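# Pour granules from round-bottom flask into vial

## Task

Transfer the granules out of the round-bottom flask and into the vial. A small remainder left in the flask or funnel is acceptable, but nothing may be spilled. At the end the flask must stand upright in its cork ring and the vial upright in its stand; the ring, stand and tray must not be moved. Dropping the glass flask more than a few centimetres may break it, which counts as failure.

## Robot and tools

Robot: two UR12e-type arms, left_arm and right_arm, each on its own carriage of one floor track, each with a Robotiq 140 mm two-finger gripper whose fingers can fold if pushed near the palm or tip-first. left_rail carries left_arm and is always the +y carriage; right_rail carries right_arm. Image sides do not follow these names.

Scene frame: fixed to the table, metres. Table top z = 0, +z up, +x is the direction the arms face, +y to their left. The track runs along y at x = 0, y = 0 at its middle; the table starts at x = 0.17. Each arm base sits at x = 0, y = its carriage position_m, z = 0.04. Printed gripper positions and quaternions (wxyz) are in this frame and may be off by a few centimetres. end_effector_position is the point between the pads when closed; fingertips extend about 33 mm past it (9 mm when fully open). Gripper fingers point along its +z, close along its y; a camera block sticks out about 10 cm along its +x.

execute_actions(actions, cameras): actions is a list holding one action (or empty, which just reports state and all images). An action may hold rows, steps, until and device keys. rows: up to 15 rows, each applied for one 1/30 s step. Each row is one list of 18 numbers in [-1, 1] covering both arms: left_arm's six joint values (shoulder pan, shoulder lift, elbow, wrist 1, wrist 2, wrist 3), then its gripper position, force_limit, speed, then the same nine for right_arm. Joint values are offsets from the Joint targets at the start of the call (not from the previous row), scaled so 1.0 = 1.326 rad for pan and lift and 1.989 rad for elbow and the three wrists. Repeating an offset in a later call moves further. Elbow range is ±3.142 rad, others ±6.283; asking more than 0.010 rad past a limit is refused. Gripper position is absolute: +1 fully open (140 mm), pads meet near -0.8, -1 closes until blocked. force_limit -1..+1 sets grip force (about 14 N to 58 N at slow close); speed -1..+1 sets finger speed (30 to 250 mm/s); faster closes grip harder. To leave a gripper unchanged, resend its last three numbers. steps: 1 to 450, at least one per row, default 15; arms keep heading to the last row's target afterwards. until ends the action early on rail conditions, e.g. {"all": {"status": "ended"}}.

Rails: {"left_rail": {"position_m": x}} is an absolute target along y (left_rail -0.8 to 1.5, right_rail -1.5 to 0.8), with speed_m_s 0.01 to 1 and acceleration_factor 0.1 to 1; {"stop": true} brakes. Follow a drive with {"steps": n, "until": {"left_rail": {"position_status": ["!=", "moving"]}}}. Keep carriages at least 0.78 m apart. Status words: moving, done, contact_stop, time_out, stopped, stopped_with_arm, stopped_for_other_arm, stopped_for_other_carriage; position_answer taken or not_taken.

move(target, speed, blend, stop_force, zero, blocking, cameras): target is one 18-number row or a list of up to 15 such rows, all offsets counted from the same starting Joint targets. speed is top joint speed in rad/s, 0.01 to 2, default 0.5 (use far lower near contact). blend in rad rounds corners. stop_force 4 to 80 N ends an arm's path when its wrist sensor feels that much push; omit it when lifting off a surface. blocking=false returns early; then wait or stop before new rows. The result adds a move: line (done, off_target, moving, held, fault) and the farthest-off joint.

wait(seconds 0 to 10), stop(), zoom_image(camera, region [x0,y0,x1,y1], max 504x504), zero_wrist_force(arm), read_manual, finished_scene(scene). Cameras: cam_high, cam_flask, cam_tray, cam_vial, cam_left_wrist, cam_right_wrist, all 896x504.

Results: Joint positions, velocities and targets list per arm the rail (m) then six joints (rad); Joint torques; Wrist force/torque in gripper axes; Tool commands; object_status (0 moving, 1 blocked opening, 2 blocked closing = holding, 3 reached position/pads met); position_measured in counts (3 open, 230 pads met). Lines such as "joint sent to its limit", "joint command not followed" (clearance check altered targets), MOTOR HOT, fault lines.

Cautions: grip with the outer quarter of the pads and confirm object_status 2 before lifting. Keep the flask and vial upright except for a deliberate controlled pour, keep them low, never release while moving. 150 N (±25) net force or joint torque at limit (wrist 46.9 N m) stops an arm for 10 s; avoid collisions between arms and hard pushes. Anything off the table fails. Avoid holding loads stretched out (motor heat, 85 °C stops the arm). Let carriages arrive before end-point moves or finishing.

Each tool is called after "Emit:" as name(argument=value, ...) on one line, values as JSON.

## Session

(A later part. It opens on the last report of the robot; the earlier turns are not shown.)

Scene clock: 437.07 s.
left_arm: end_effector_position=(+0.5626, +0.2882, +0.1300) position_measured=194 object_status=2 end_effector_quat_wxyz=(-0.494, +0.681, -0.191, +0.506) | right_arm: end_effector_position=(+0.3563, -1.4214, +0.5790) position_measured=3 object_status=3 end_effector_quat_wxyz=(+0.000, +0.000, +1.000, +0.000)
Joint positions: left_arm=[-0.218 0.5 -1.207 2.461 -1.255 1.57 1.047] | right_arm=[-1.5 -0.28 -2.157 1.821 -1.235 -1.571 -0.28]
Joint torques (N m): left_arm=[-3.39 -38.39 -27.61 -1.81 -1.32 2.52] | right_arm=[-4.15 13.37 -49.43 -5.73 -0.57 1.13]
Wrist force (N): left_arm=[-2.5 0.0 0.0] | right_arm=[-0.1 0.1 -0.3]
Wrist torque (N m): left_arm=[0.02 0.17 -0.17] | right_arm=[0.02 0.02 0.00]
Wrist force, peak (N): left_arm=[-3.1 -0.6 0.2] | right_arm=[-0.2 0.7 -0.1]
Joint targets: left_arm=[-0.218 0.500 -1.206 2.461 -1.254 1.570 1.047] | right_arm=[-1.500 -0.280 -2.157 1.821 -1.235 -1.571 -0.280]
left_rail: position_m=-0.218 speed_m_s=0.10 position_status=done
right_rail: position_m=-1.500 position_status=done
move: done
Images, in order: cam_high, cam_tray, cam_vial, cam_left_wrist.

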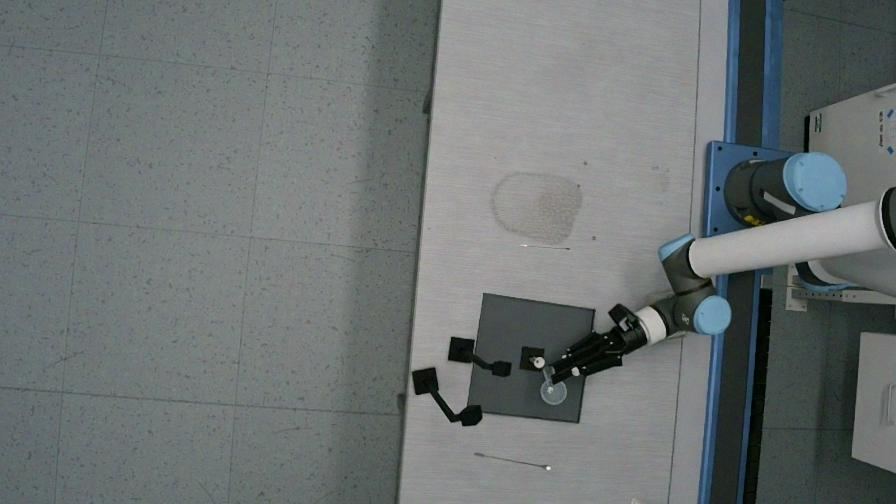

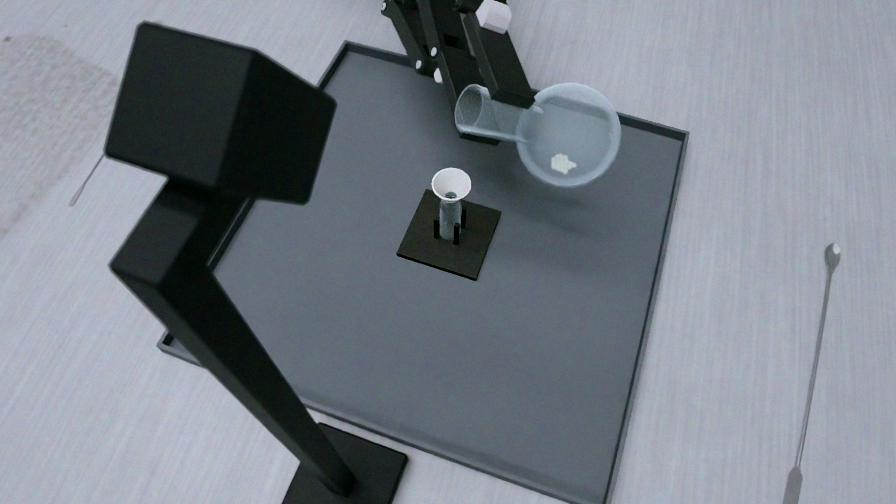

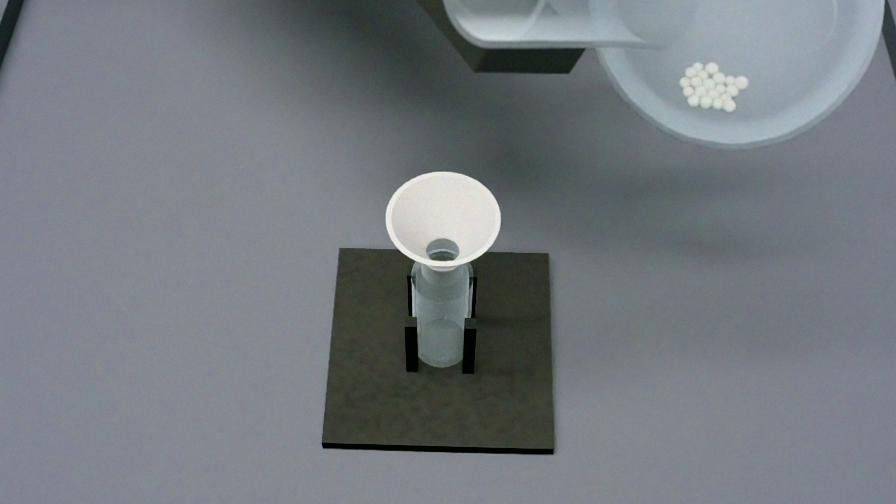

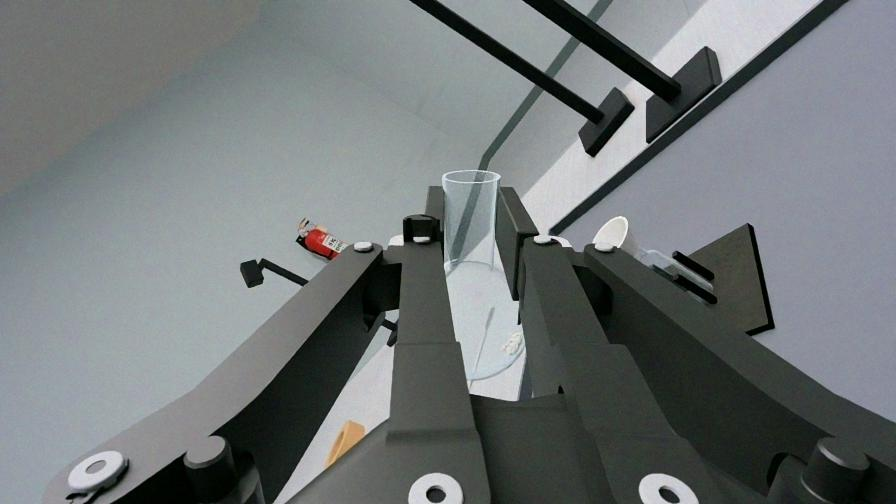

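Emit:
execute_actions(actions=[{"left_rail":{"position_m":-0.228,"speed_m_s":0.1,"acceleration_factor":0.2},"steps":240,"until":{"left_rail":{"position_status":["!=","moving"]}}}], cameras=[])

Emit:
move(target=[0,0.0335,-0.0084,-0.0139,0,0.1755,-1,-0.05,-1,0,0,0,0,0,0,1,1,1], speed=0.12, cameras=["cam_vial","cam_tray","cam_left_wrist","cam_high"])

Emit:
zoom_image(camera="cam_high", region=[490, 320, 630, 440])

Emit:
zoom_image(camera="cam_tray", region=[380, 40, 600, 260])

Scene clock: 457.53 s.
left_arm: end_effector_position=(+0.5628, +0.2784, +0.1300) position_measured=194 object_status=2 end_effector_quat_wxyz=(-0.494, +0.681, -0.191, +0.506) | right_arm: end_effector_position=(+0.3563, -1.4214, +0.5790) position_measured=3 object_status=3 end_effector_quat_wxyz=(+0.000, +0.000, +1.000, +0.000)
Joint positions: left_arm=[-0.228 0.5 -1.206 2.461 -1.254 1.57 1.047] | right_arm=[-1.5 -0.281 -2.157 1.821 -1.235 -1.571 -0.281]
Joint torques (N m): left_arm=[-2.43 -42.05 -8.6 -4.53 -1.49 2.28] | right_arm=[-4.73 14.07 -50.46 -6.24 -0.69 1.3]
Wrist force (N): left_arm=[-2.5 -0.3 0.4] | right_arm=[0.0 0.2 0.4]
Wrist torque (N m): left_arm=[-0.02 0.18 -0.18] | right_arm=[0.06 0.00 0.00]
Wrist force, peak (N): left_arm=[-2.9 -1.2 0.6] | right_arm=[-0.3 0.1 0.7]
Joint targets: left_arm=[-0.228 0.500 -1.206 2.461 -1.254 1.570 1.047] | right_arm=[-1.500 -0.280 -2.157 1.821 -1.235 -1.571 -0.280]
Tool commands: left_gripper/position=-1.0 left_gripper/force_limit=-0.05 left_gripper/speed=-1.0 right_gripper/position=+1.0 right_gripper/force_limit=+1.0 right_gripper/speed=+1.0
left_rail: position_m=-0.228 speed_m_s=0.10 position_status=done
right_rail: position_m=-1.500 position_status=done

Scene clock: 470.33 s.
left_arm: end_effector_position=(+0.5706, +0.2826, +0.1180) position_measured=194 object_status=2 end_effector_quat_wxyz=(-0.566, +0.643, -0.294, +0.423) | right_arm: end_effector_position=(+0.3563, -1.4214, +0.5790) position_measured=3 object_status=3 end_effector_quat_wxyz=(+0.000, +0.000, +1.000, +0.000)
Joint positions: left_arm=[-0.228 0.5 -1.17 2.446 -1.276 1.57 1.357] | right_arm=[-1.5 -0.28 -2.157 1.821 -1.235 -1.571 -0.281]
Joint torques (N m): left_arm=[0.12 -50.94 -15.59 -3.51 0.19 0.36] | right_arm=[-2.67 9.64 -49 -6.16 -0.68 1.07]
Wrist force (N): left_arm=[-1.6 -0.3 -0.3] | right_arm=[-0.3 0.0 0.3]
Wrist torque (N m): left_arm=[-0.06 -0.02 -0.20] | right_arm=[0.02 0.06 0.00]
Wrist force, peak (N): left_arm=[-2.7 -0.7 0.5] | right_arm=[-0.7 -0.1 -0.3]
Joint targets: left_arm=[-0.228 0.500 -1.170 2.446 -1.276 1.570 1.357] | right_arm=[-1.500 -0.280 -2.157 1.821 -1.235 -1.571 -0.280]
Tool commands: left_gripper/position=-1.0 left_gripper/force_limit=-0.05098 left_gripper/speed=-1.0 right_gripper/position=+1.0 right_gripper/force_limit=+1.0 right_gripper/speed=+1.0
FORCE FAULT: contact force on the left arm reached its limit, and that arm stopped for 10 seconds. The contact can be on any part of that arm, not only on its tool. That arm's remaining commands of this call were not run. That arm's target is now where it stood when the stop ended, not its last command. That arm accepts commands again.
left_rail: position_m=-0.228 speed_m_s=0.10 position_status=done
right_rail: position_m=-1.500 position_status=done
move: fault (left_arm); left_arm: the wrist 3 is farthest, 0.039 rad from its target
Images, in order: cam_high, cam_tray, cam_vial, cam_left_wrist.

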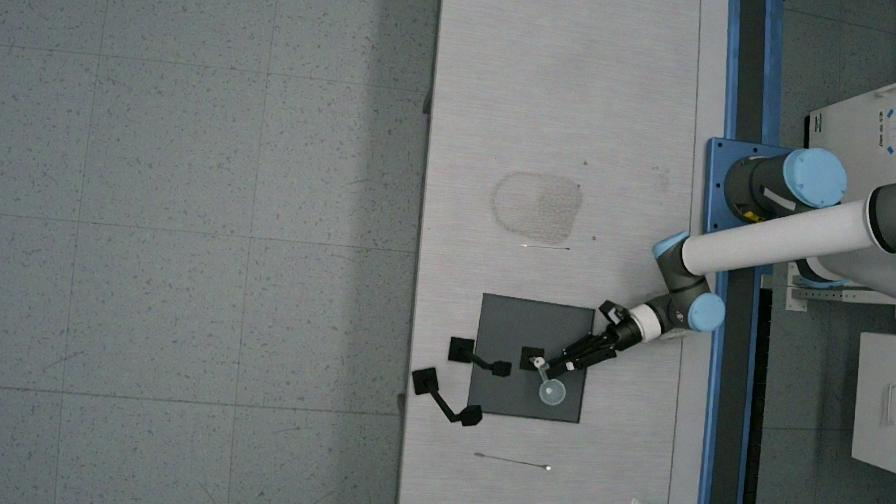

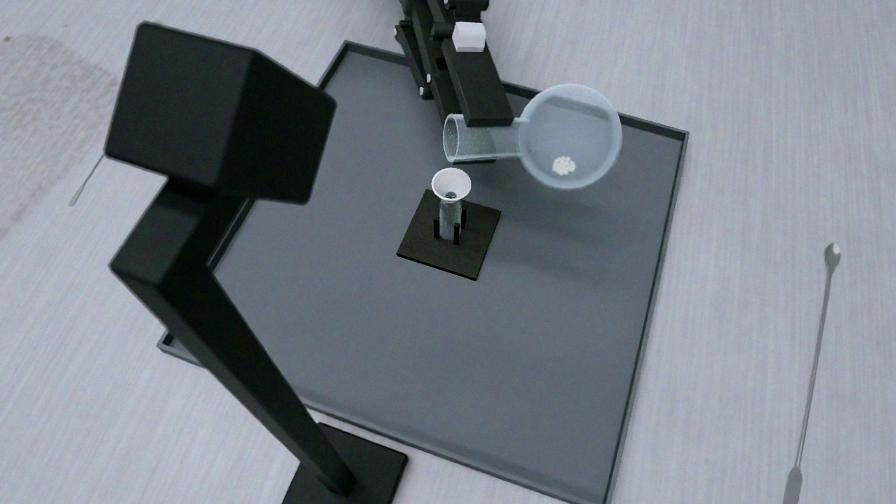

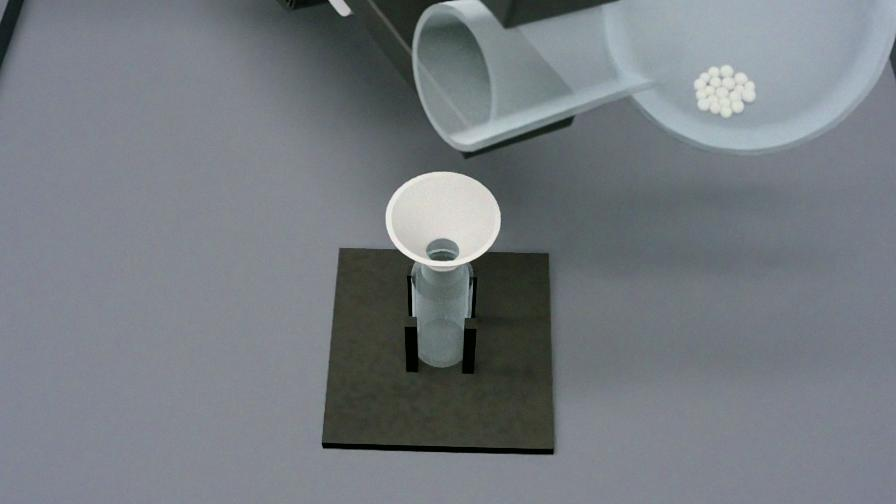

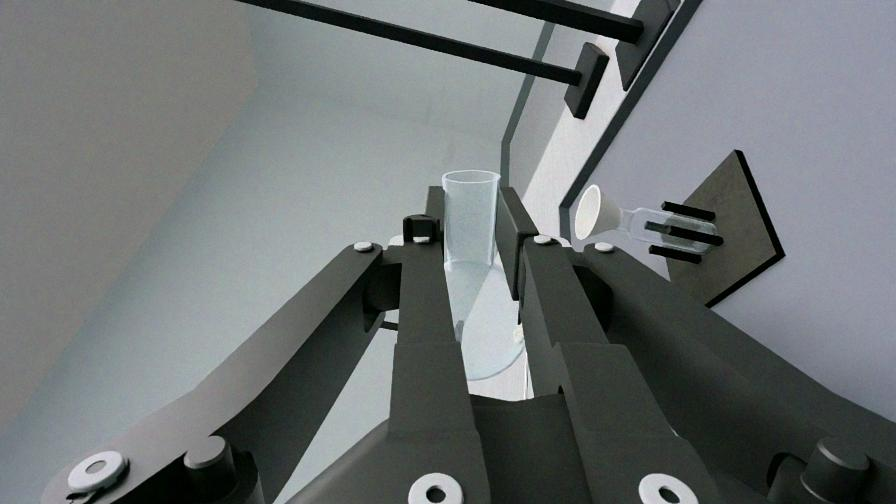

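Scaled by 3.600 from the camera's 896x504 image, which has a finer 1280x720 frame.

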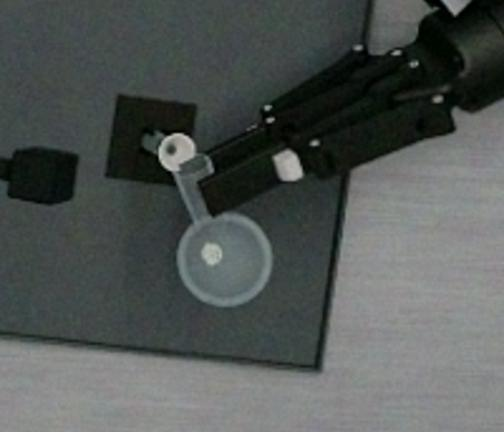

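Scaled by 2.291 from the camera's 896x504 image, which has a finer 1280x720 frame.

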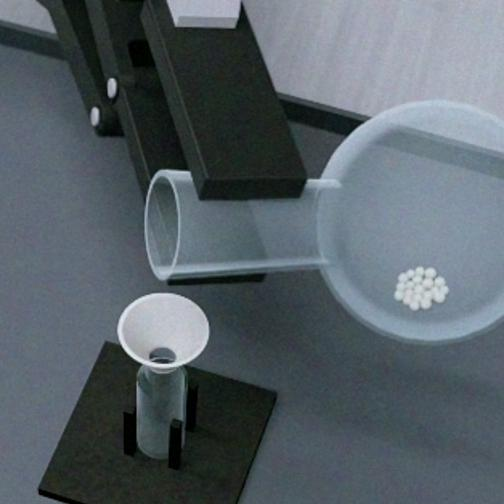

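Emit:
move(target=[0,-0.2224,-0.0230,0.1713,0,-0.1,-1,-0.05,-1,0,0,0,0,0,0,1,1,1], speed=0.2, cameras=["cam_vial","cam_tray","cam_left_wrist","cam_high"])

Emit:
zoom_image(camera="cam_high", region=[560, 240, 760, 400])

Scene clock: 497.23 s.
left_arm: end_effector_position=(+0.5697, +0.2821, +0.2498) position_measured=194 object_status=2 end_effector_quat_wxyz=(-0.522, +0.669, -0.228, +0.477) | right_arm: end_effector_position=(+0.3563, -1.4214, +0.5790) position_measured=3 object_status=3 end_effector_quat_wxyz=(+0.000, +0.000, +1.000, +0.000)
Joint positions: left_arm=[-0.228 0.5 -1.464 2.4 -0.936 1.57 1.159] | right_arm=[-1.5 -0.281 -2.157 1.821 -1.235 -1.571 -0.28]
Joint torques (N m): left_arm=[-0.23 -57.27 -41.88 -1.58 0.24 -1.65] | right_arm=[-5.31 10.4 -48.45 -5.77 -0.58 1.27]
Wrist force (N): left_arm=[-2.1 0.0 0.0] | right_arm=[-0.3 0.2 0.2]
Wrist torque (N m): left_arm=[0.04 0.10 -0.17] | right_arm=[0.04 0.06 0.00]
Wrist force, peak (N): left_arm=[-2.3 -1.2 0.1] | right_arm=[-0.4 0.3 0.5]
Joint targets: left_arm=[-0.228 0.500 -1.465 2.400 -0.935 1.570 1.158] | right_arm=[-1.500 -0.280 -2.157 1.821 -1.235 -1.571 -0.280]
left_rail: position_m=-0.228 speed_m_s=0.10 position_status=done
right_rail: position_m=-1.500 position_status=done
move: done
Images, in order: cam_high, cam_tray, cam_vial, cam_left_wrist.

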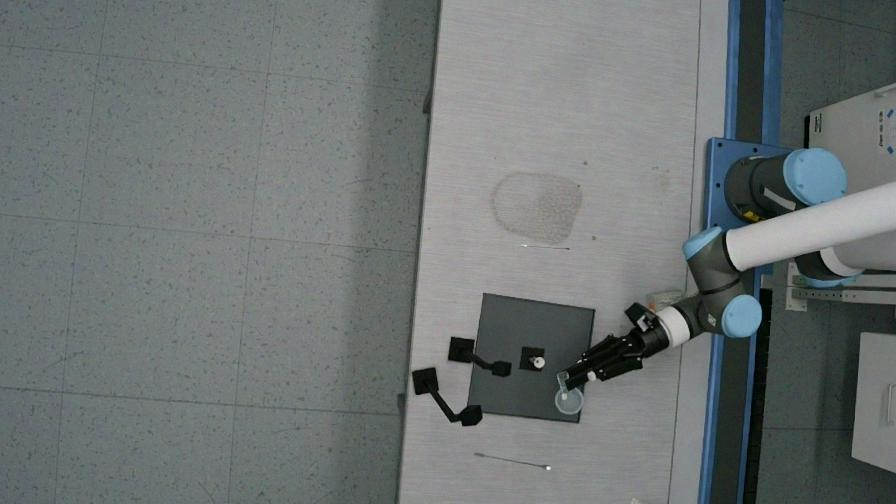

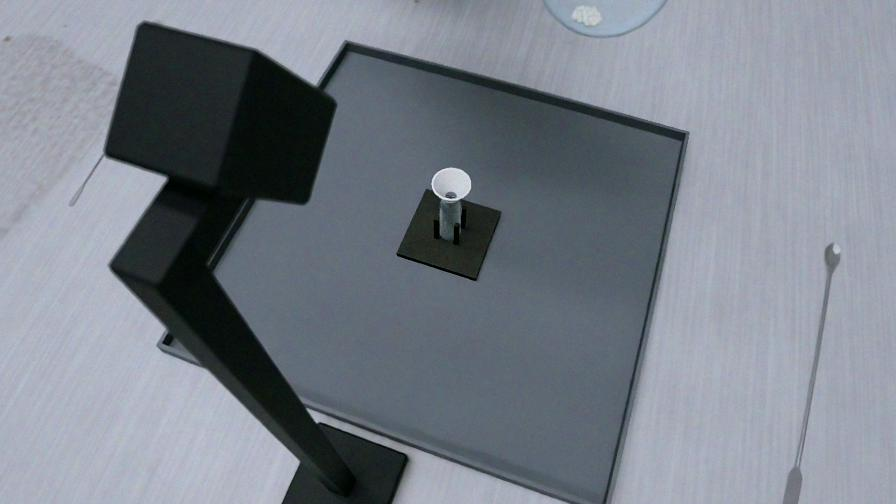

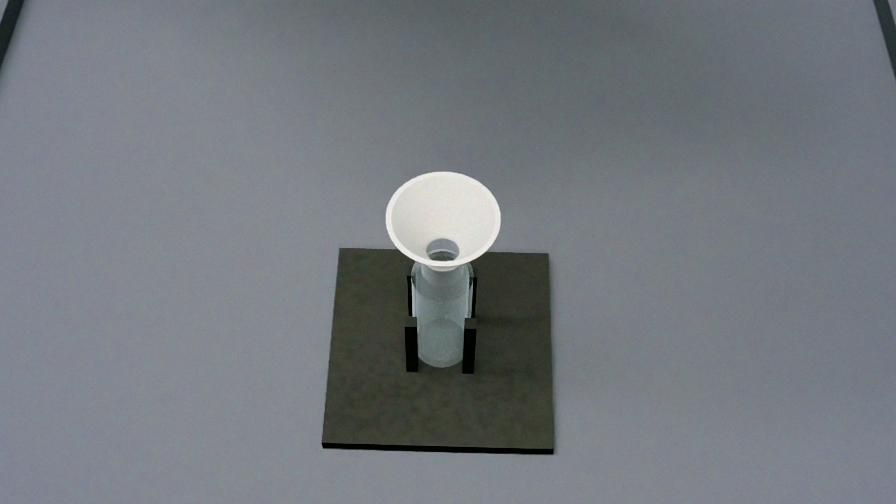

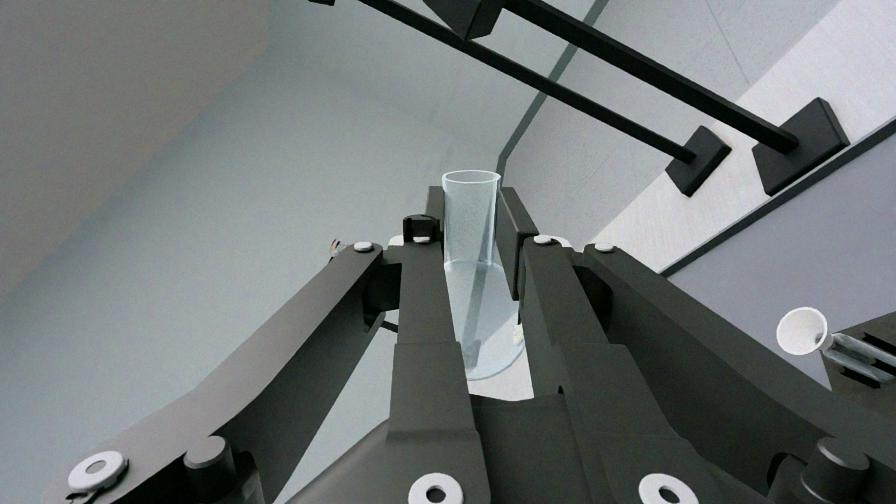

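Scaled by 2.520 from the camera's 896x504 image, which has a finer 1280x720 frame.

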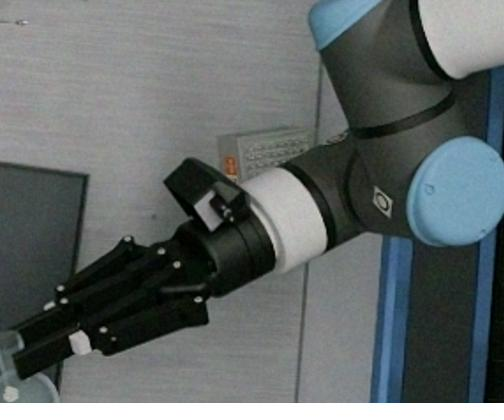

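Emit:
move(target=[0,-0.2502,0.1491,0.0177,0,0,-1,-0.05,-1,0,0,0,0,0,0,1,1,1], speed=0.3, cameras=[])

Emit:
execute_actions(actions=[{"left_rail":{"position_m":0.307,"speed_m_s":0.25,"acceleration_factor":0.2},"steps":240,"until":{"left_rail":{"position_status":["!=","moving"]}}}], cameras=[])

Emit:
move(target=[-0.6033,0,0,0,0,0,-1,-0.05,-1,0,0,0,0,0,0,1,1,1], speed=0.3, cameras=["cam_vial","cam_tray","cam_left_wrist","cam_high"])

Scene clock: 516.13 s.
left_arm: end_effector_position=(+0.4067, +0.1930, +0.2501) position_measured=194 object_status=2 end_effector_quat_wxyz=(-0.521, +0.669, -0.228, +0.477) | right_arm: end_effector_position=(+0.3563, -1.4214, +0.5790) position_measured=3 object_status=3 end_effector_quat_wxyz=(+0.000, +0.000, +1.000, +0.000)
Joint positions: left_arm=[-0.228 0.5 -1.796 2.696 -0.9 1.57 1.158] | right_arm=[-1.5 -0.281 -2.157 1.821 -1.235 -1.571 -0.281]
Joint torques (N m): left_arm=[-1.11 -25.38 -16.42 -1.42 0.12 -2.24] | right_arm=[-6.82 11.23 -47.17 -6.31 -0.87 1.64]
Wrist force (N): left_arm=[-1.8 -0.5 0.1] | right_arm=[-0.4 0.1 0.2]
Wrist torque (N m): left_arm=[-0.12 0.06 -0.16] | right_arm=[0.03 0.07 0.00]
Wrist force, peak (N): left_arm=[-2.7 0.1 1.2] | right_arm=[-0.5 0.4 0.4]
Joint targets: left_arm=[-0.228 0.500 -1.796 2.697 -0.900 1.570 1.158] | right_arm=[-1.500 -0.280 -2.157 1.821 -1.235 -1.571 -0.280]
left_rail: position_m=-0.228 speed_m_s=0.10 position_status=done
right_rail: position_m=-1.500 position_status=done
move: done

Scene clock: 520.17 s.
left_arm: end_effector_position=(+0.4065, +0.7278, +0.2501) position_measured=194 object_status=2 end_effector_quat_wxyz=(-0.521, +0.669, -0.228, +0.477) | right_arm: end_effector_position=(+0.3563, -1.4214, +0.5790) position_measured=3 object_status=3 end_effector_quat_wxyz=(+0.000, +0.000, +1.000, +0.000)
Joint positions: left_arm=[0.307 0.5 -1.796 2.697 -0.9 1.57 1.158] | right_arm=[-1.5 -0.281 -2.157 1.821 -1.235 -1.571 -0.28]
Joint torques (N m): left_arm=[-0.96 -22.57 -26.89 -3.34 -0.06 -2.23] | right_arm=[-4.86 12.02 -48.41 -6.18 -0.32 1.26]
Wrist force (N): left_arm=[-1.7 -0.8 0.2] | right_arm=[-0.3 0.0 0.0]
Wrist torque (N m): left_arm=[-0.18 0.03 -0.16] | right_arm=[-0.01 0.06 0.00]
Wrist force, peak (N): left_arm=[-2.5 -0.7 0.5] | right_arm=[-0.4 0.4 0.4]
Joint targets: left_arm=[0.307 0.500 -1.796 2.697 -0.900 1.570 1.158] | right_arm=[-1.500 -0.280 -2.157 1.821 -1.235 -1.571 -0.280]
Tool commands: left_gripper/position=-1.0 left_gripper/force_limit=-0.05 left_gripper/speed=-1.0 right_gripper/position=+1.0 right_gripper/force_limit=+1.0 right_gripper/speed=+1.0
left_rail: position_m=0.307 speed_m_s=0.25 position_status=done
right_rail: position_m=-1.500 position_status=done

Scene clock: 523.50 s.
left_arm: end_effector_position=(+0.5851, +0.3089, +0.2501) position_measured=194 object_status=2 end_effector_quat_wxyz=(-0.295, +0.528, -0.471, +0.643) | right_arm: end_effector_position=(+0.3563, -1.4214, +0.5790) position_measured=3 object_status=3 end_effector_quat_wxyz=(+0.000, +0.000, +1.000, +0.000)
Joint positions: left_arm=[0.307 -0.299 -1.796 2.697 -0.9 1.57 1.158] | right_arm=[-1.5 -0.281 -2.157 1.821 -1.235 -1.571 -0.281]
Joint torques (N m): left_arm=[-10.26 -20.37 -34.9 -4.79 0.27 -2.13] | right_arm=[-5.22 11.29 -47.69 -6.04 -1.17 1]
Wrist force (N): left_arm=[-2.0 -0.5 0.1] | right_arm=[-0.2 0.3 0.2]
Wrist torque (N m): left_arm=[-0.10 0.11 -0.18] | right_arm=[0.08 0.03 0.00]
Wrist force, peak (N): left_arm=[-3.0 -1.2 0.3] | right_arm=[-0.6 0.4 0.1]
Joint targets: left_arm=[0.307 -0.299 -1.796 2.697 -0.900 1.570 1.158] | right_arm=[-1.500 -0.280 -2.157 1.821 -1.235 -1.571 -0.280]
left_rail: position_m=0.307 speed_m_s=0.25 position_status=done
right_rail: position_m=-1.500 position_status=done
move: done
Images, in order: cam_high, cam_tray, cam_vial, cam_left_wrist.

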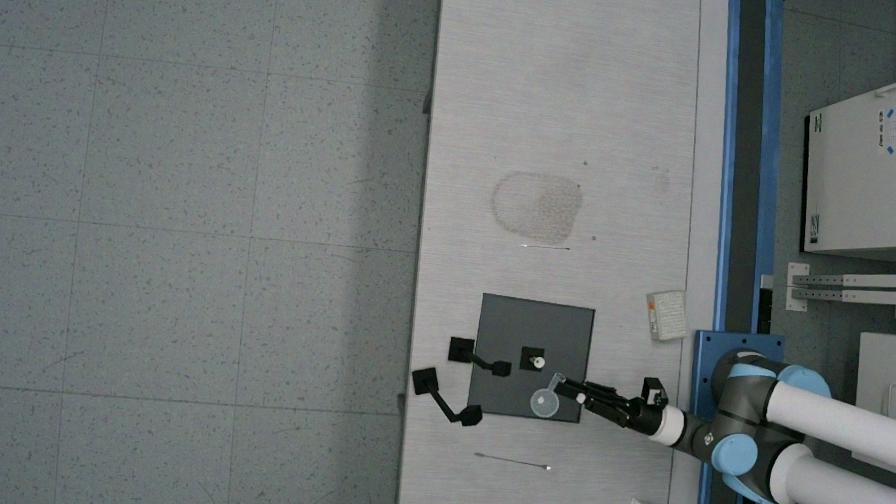

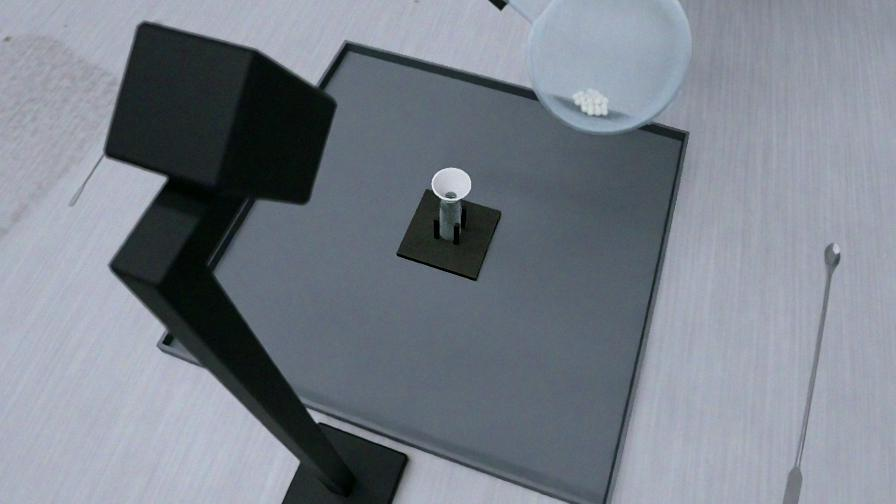

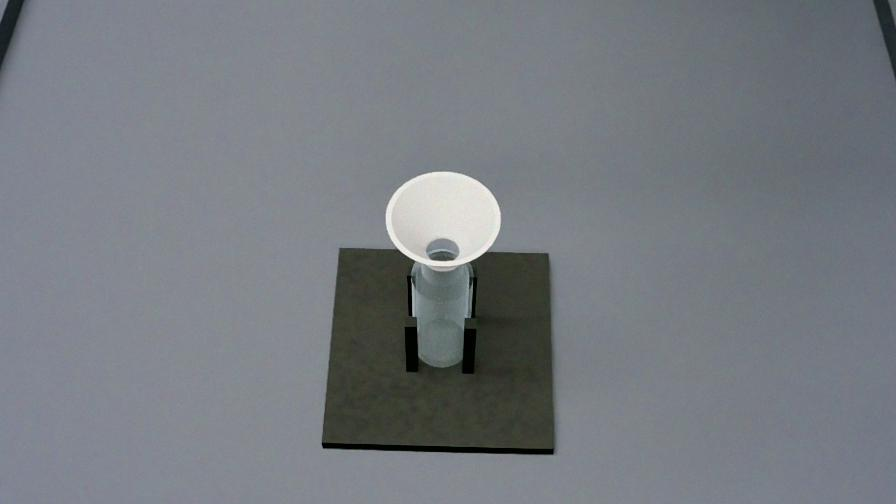

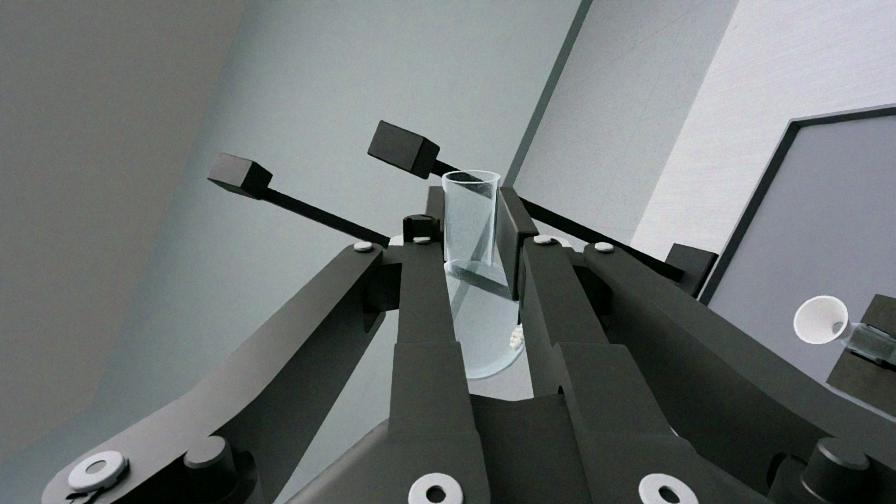

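Emit:
move(target=[0,0.3476,0.0391,-0.2708,0,0.0759,-1,-0.05,-1,0,0,0,0,0,0,1,1,1], speed=0.15, cameras=["cam_vial","cam_tray","cam_left_wrist","cam_high"])

Emit:
zoom_image(camera="cam_high", region=[490, 320, 630, 440])

Emit:
zoom_image(camera="cam_tray", region=[380, 40, 600, 260])

Scene clock: 535.50 s.
left_arm: end_effector_position=(+0.5850, +0.3088, +0.1301) position_measured=194 object_status=2 end_effector_quat_wxyz=(-0.342, +0.491, -0.509, +0.619) | right_arm: end_effector_position=(+0.3563, -1.4214, +0.5790) position_measured=3 object_status=3 end_effector_quat_wxyz=(+0.000, +0.000, +1.000, +0.000)
Joint positions: left_arm=[0.307 -0.299 -1.336 2.774 -1.438 1.57 1.309] | right_arm=[-1.5 -0.28 -2.157 1.821 -1.235 -1.571 -0.281]
Joint torques (N m): left_arm=[-9.5 -23.6 3.62 -5.7 0.16 2.99] | right_arm=[-5.7 10.85 -48.28 -6.14 -0.68 1.73]
Wrist force (N): left_arm=[-2.1 -1.0 0.0] | right_arm=[0.0 0.0 -0.1]
Wrist torque (N m): left_arm=[-0.22 0.09 -0.16] | right_arm=[0.01 -0.02 0.00]
Wrist force, peak (N): left_arm=[-2.8 -0.8 -0.3] | right_arm=[-0.6 0.2 0.4]
Joint targets: left_arm=[0.307 -0.299 -1.336 2.775 -1.438 1.570 1.309] | right_arm=[-1.500 -0.280 -2.157 1.821 -1.235 -1.571 -0.280]
left_rail: position_m=0.307 speed_m_s=0.25 position_status=done
right_rail: position_m=-1.500 position_status=done
move: done
Images, in order: cam_high, cam_tray, cam_vial, cam_left_wrist.

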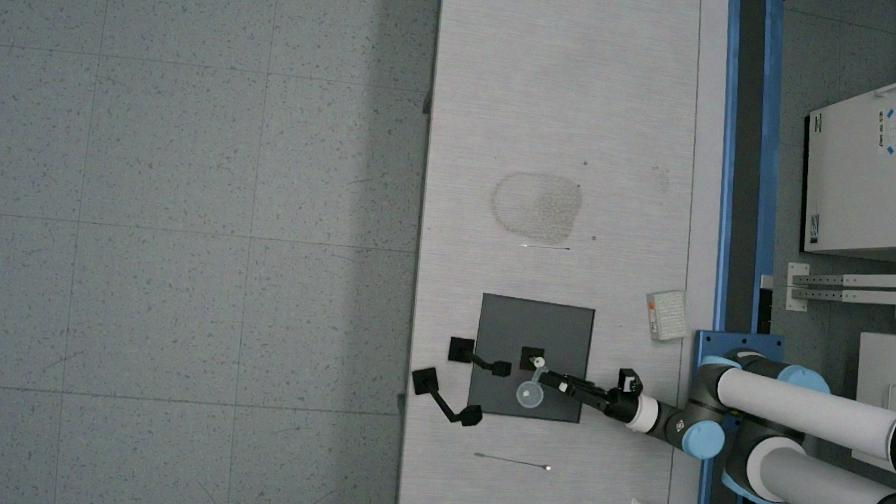

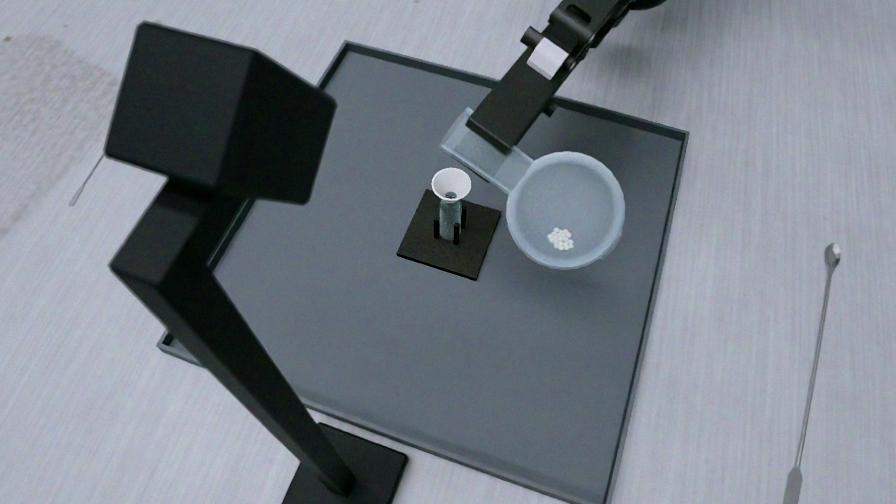

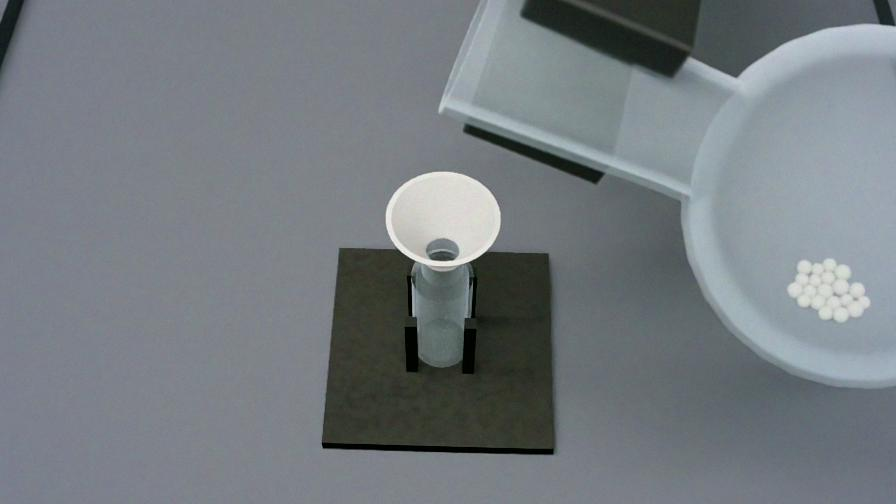

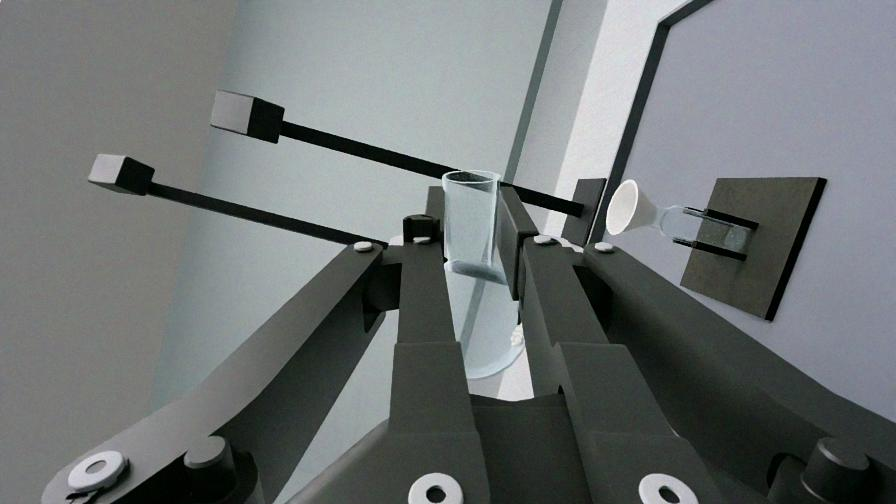

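Scaled by 3.600 from the camera's 896x504 image, which has a finer 1280x720 frame.

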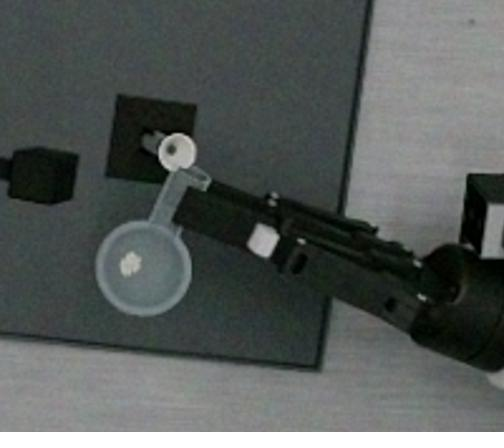

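Scaled by 2.291 from the camera's 896x504 image, which has a finer 1280x720 frame.

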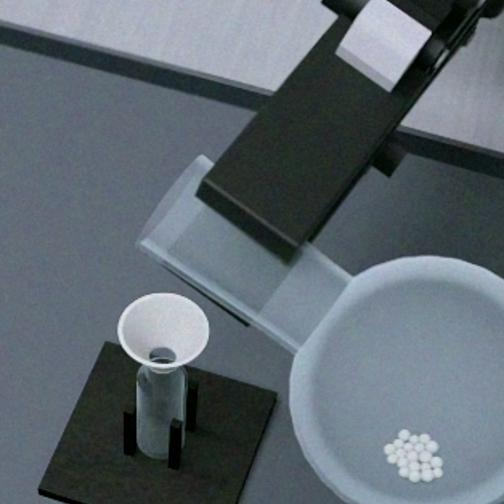

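Emit:
move(target=[0,0.0858,0.0033,-0.0605,0,0.088,-1,-0.05,-1,0,0,0,0,0,0,1,1,1], speed=0.05, stop_force=10, cameras=["cam_vial","cam_tray","cam_left_wrist","cam_high"])

Emit:
zoom_image(camera="cam_high", region=[490, 320, 630, 440])

Emit:
zoom_image(camera="cam_tray", region=[380, 40, 600, 260])

Scene clock: 552.07 s.
left_arm: end_effector_position=(+0.5833, +0.3093, +0.1050) position_measured=194 object_status=2 end_effector_quat_wxyz=(+0.395, -0.444, +0.550, -0.586) | right_arm: end_effector_position=(+0.3563, -1.4214, +0.5790) position_measured=3 object_status=3 end_effector_quat_wxyz=(+0.000, +0.000, +1.000, +0.000)
Joint positions: left_arm=[0.307 -0.299 -1.222 2.781 -1.559 1.57 1.484] | right_arm=[-1.5 -0.28 -2.157 1.821 -1.235 -1.571 -0.281]
Joint torques (N m): left_arm=[1.21 -23.72 7.15 -5.48 0.23 3.19] | right_arm=[-5.9 8.91 -47.51 -5.71 -0.26 1.38]
Wrist force (N): left_arm=[-2.1 -0.1 -0.4] | right_arm=[-0.3 0.2 -0.1]
Wrist torque (N m): left_arm=[-0.06 0.08 -0.21] | right_arm=[0.06 0.05 0.00]
Wrist force, peak (N): left_arm=[-2.9 -0.9 0.4] | right_arm=[0.0 0.7 0.1]
Joint targets: left_arm=[0.307 -0.299 -1.222 2.781 -1.559 1.570 1.484] | right_arm=[-1.500 -0.280 -2.157 1.821 -1.235 -1.571 -0.280]
left_rail: position_m=0.307 speed_m_s=0.25 position_status=done
right_rail: position_m=-1.500 position_status=done
move: done
Images, in order: cam_high, cam_tray, cam_vial, cam_left_wrist.

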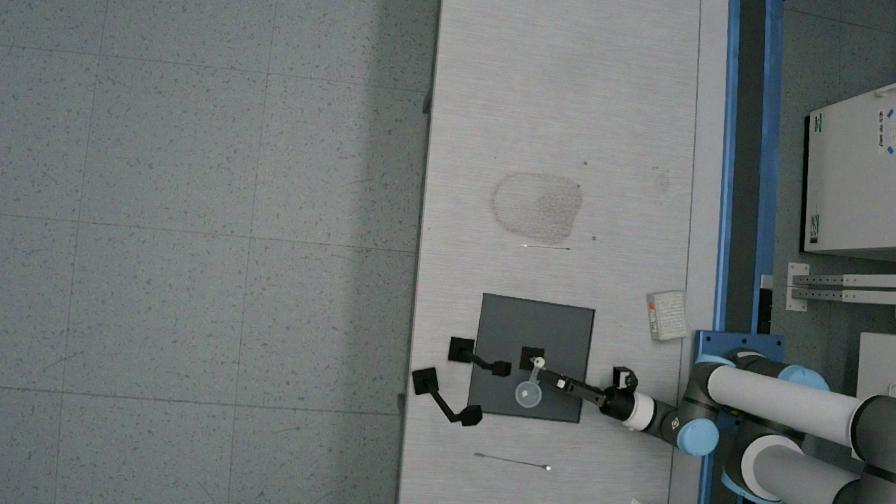

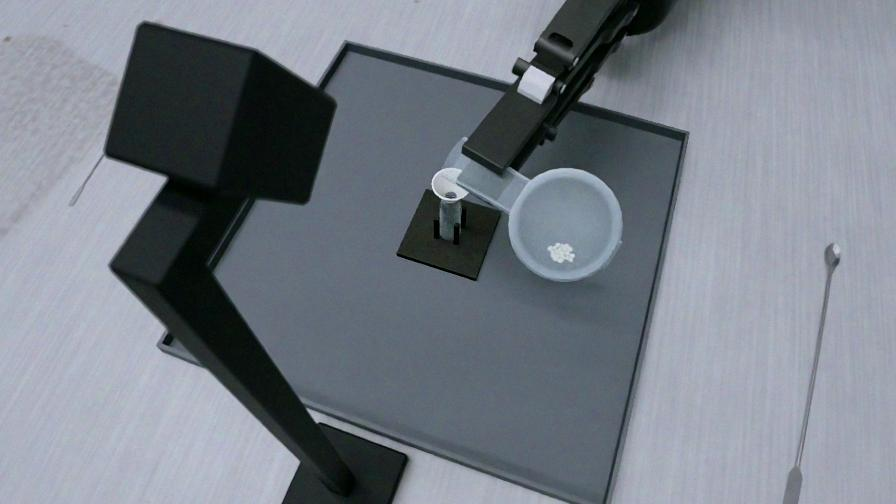

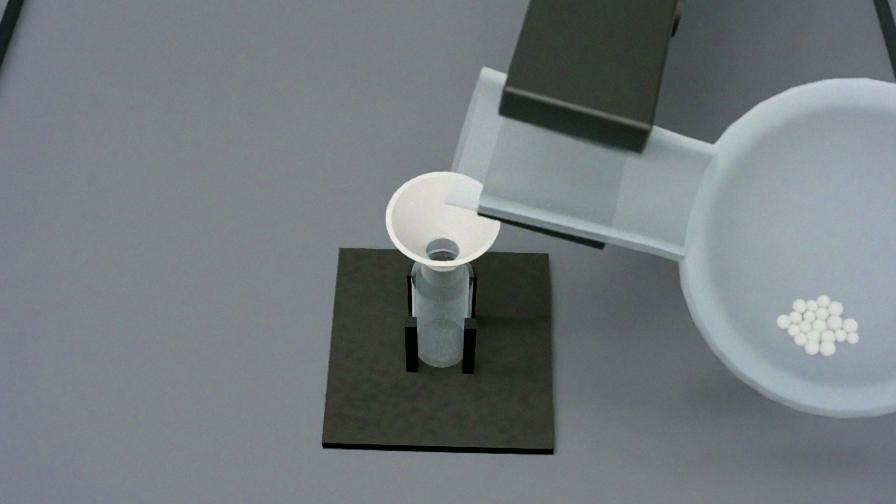

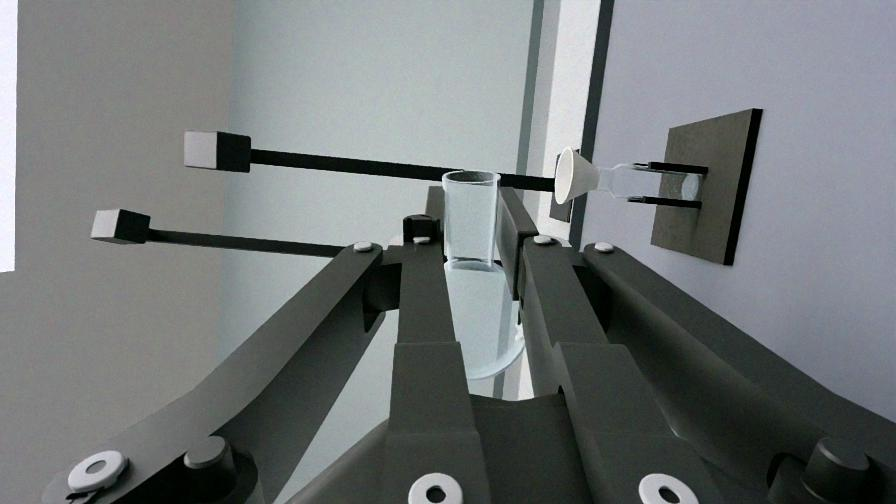

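Scaled by 3.600 from the camera's 896x504 image, which has a finer 1280x720 frame.

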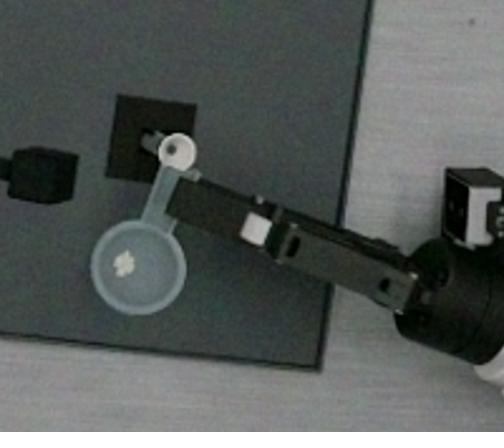

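Scaled by 2.291 from the camera's 896x504 image, which has a finer 1280x720 frame.

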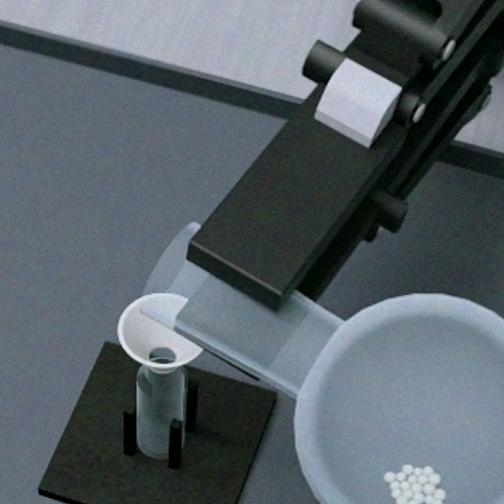

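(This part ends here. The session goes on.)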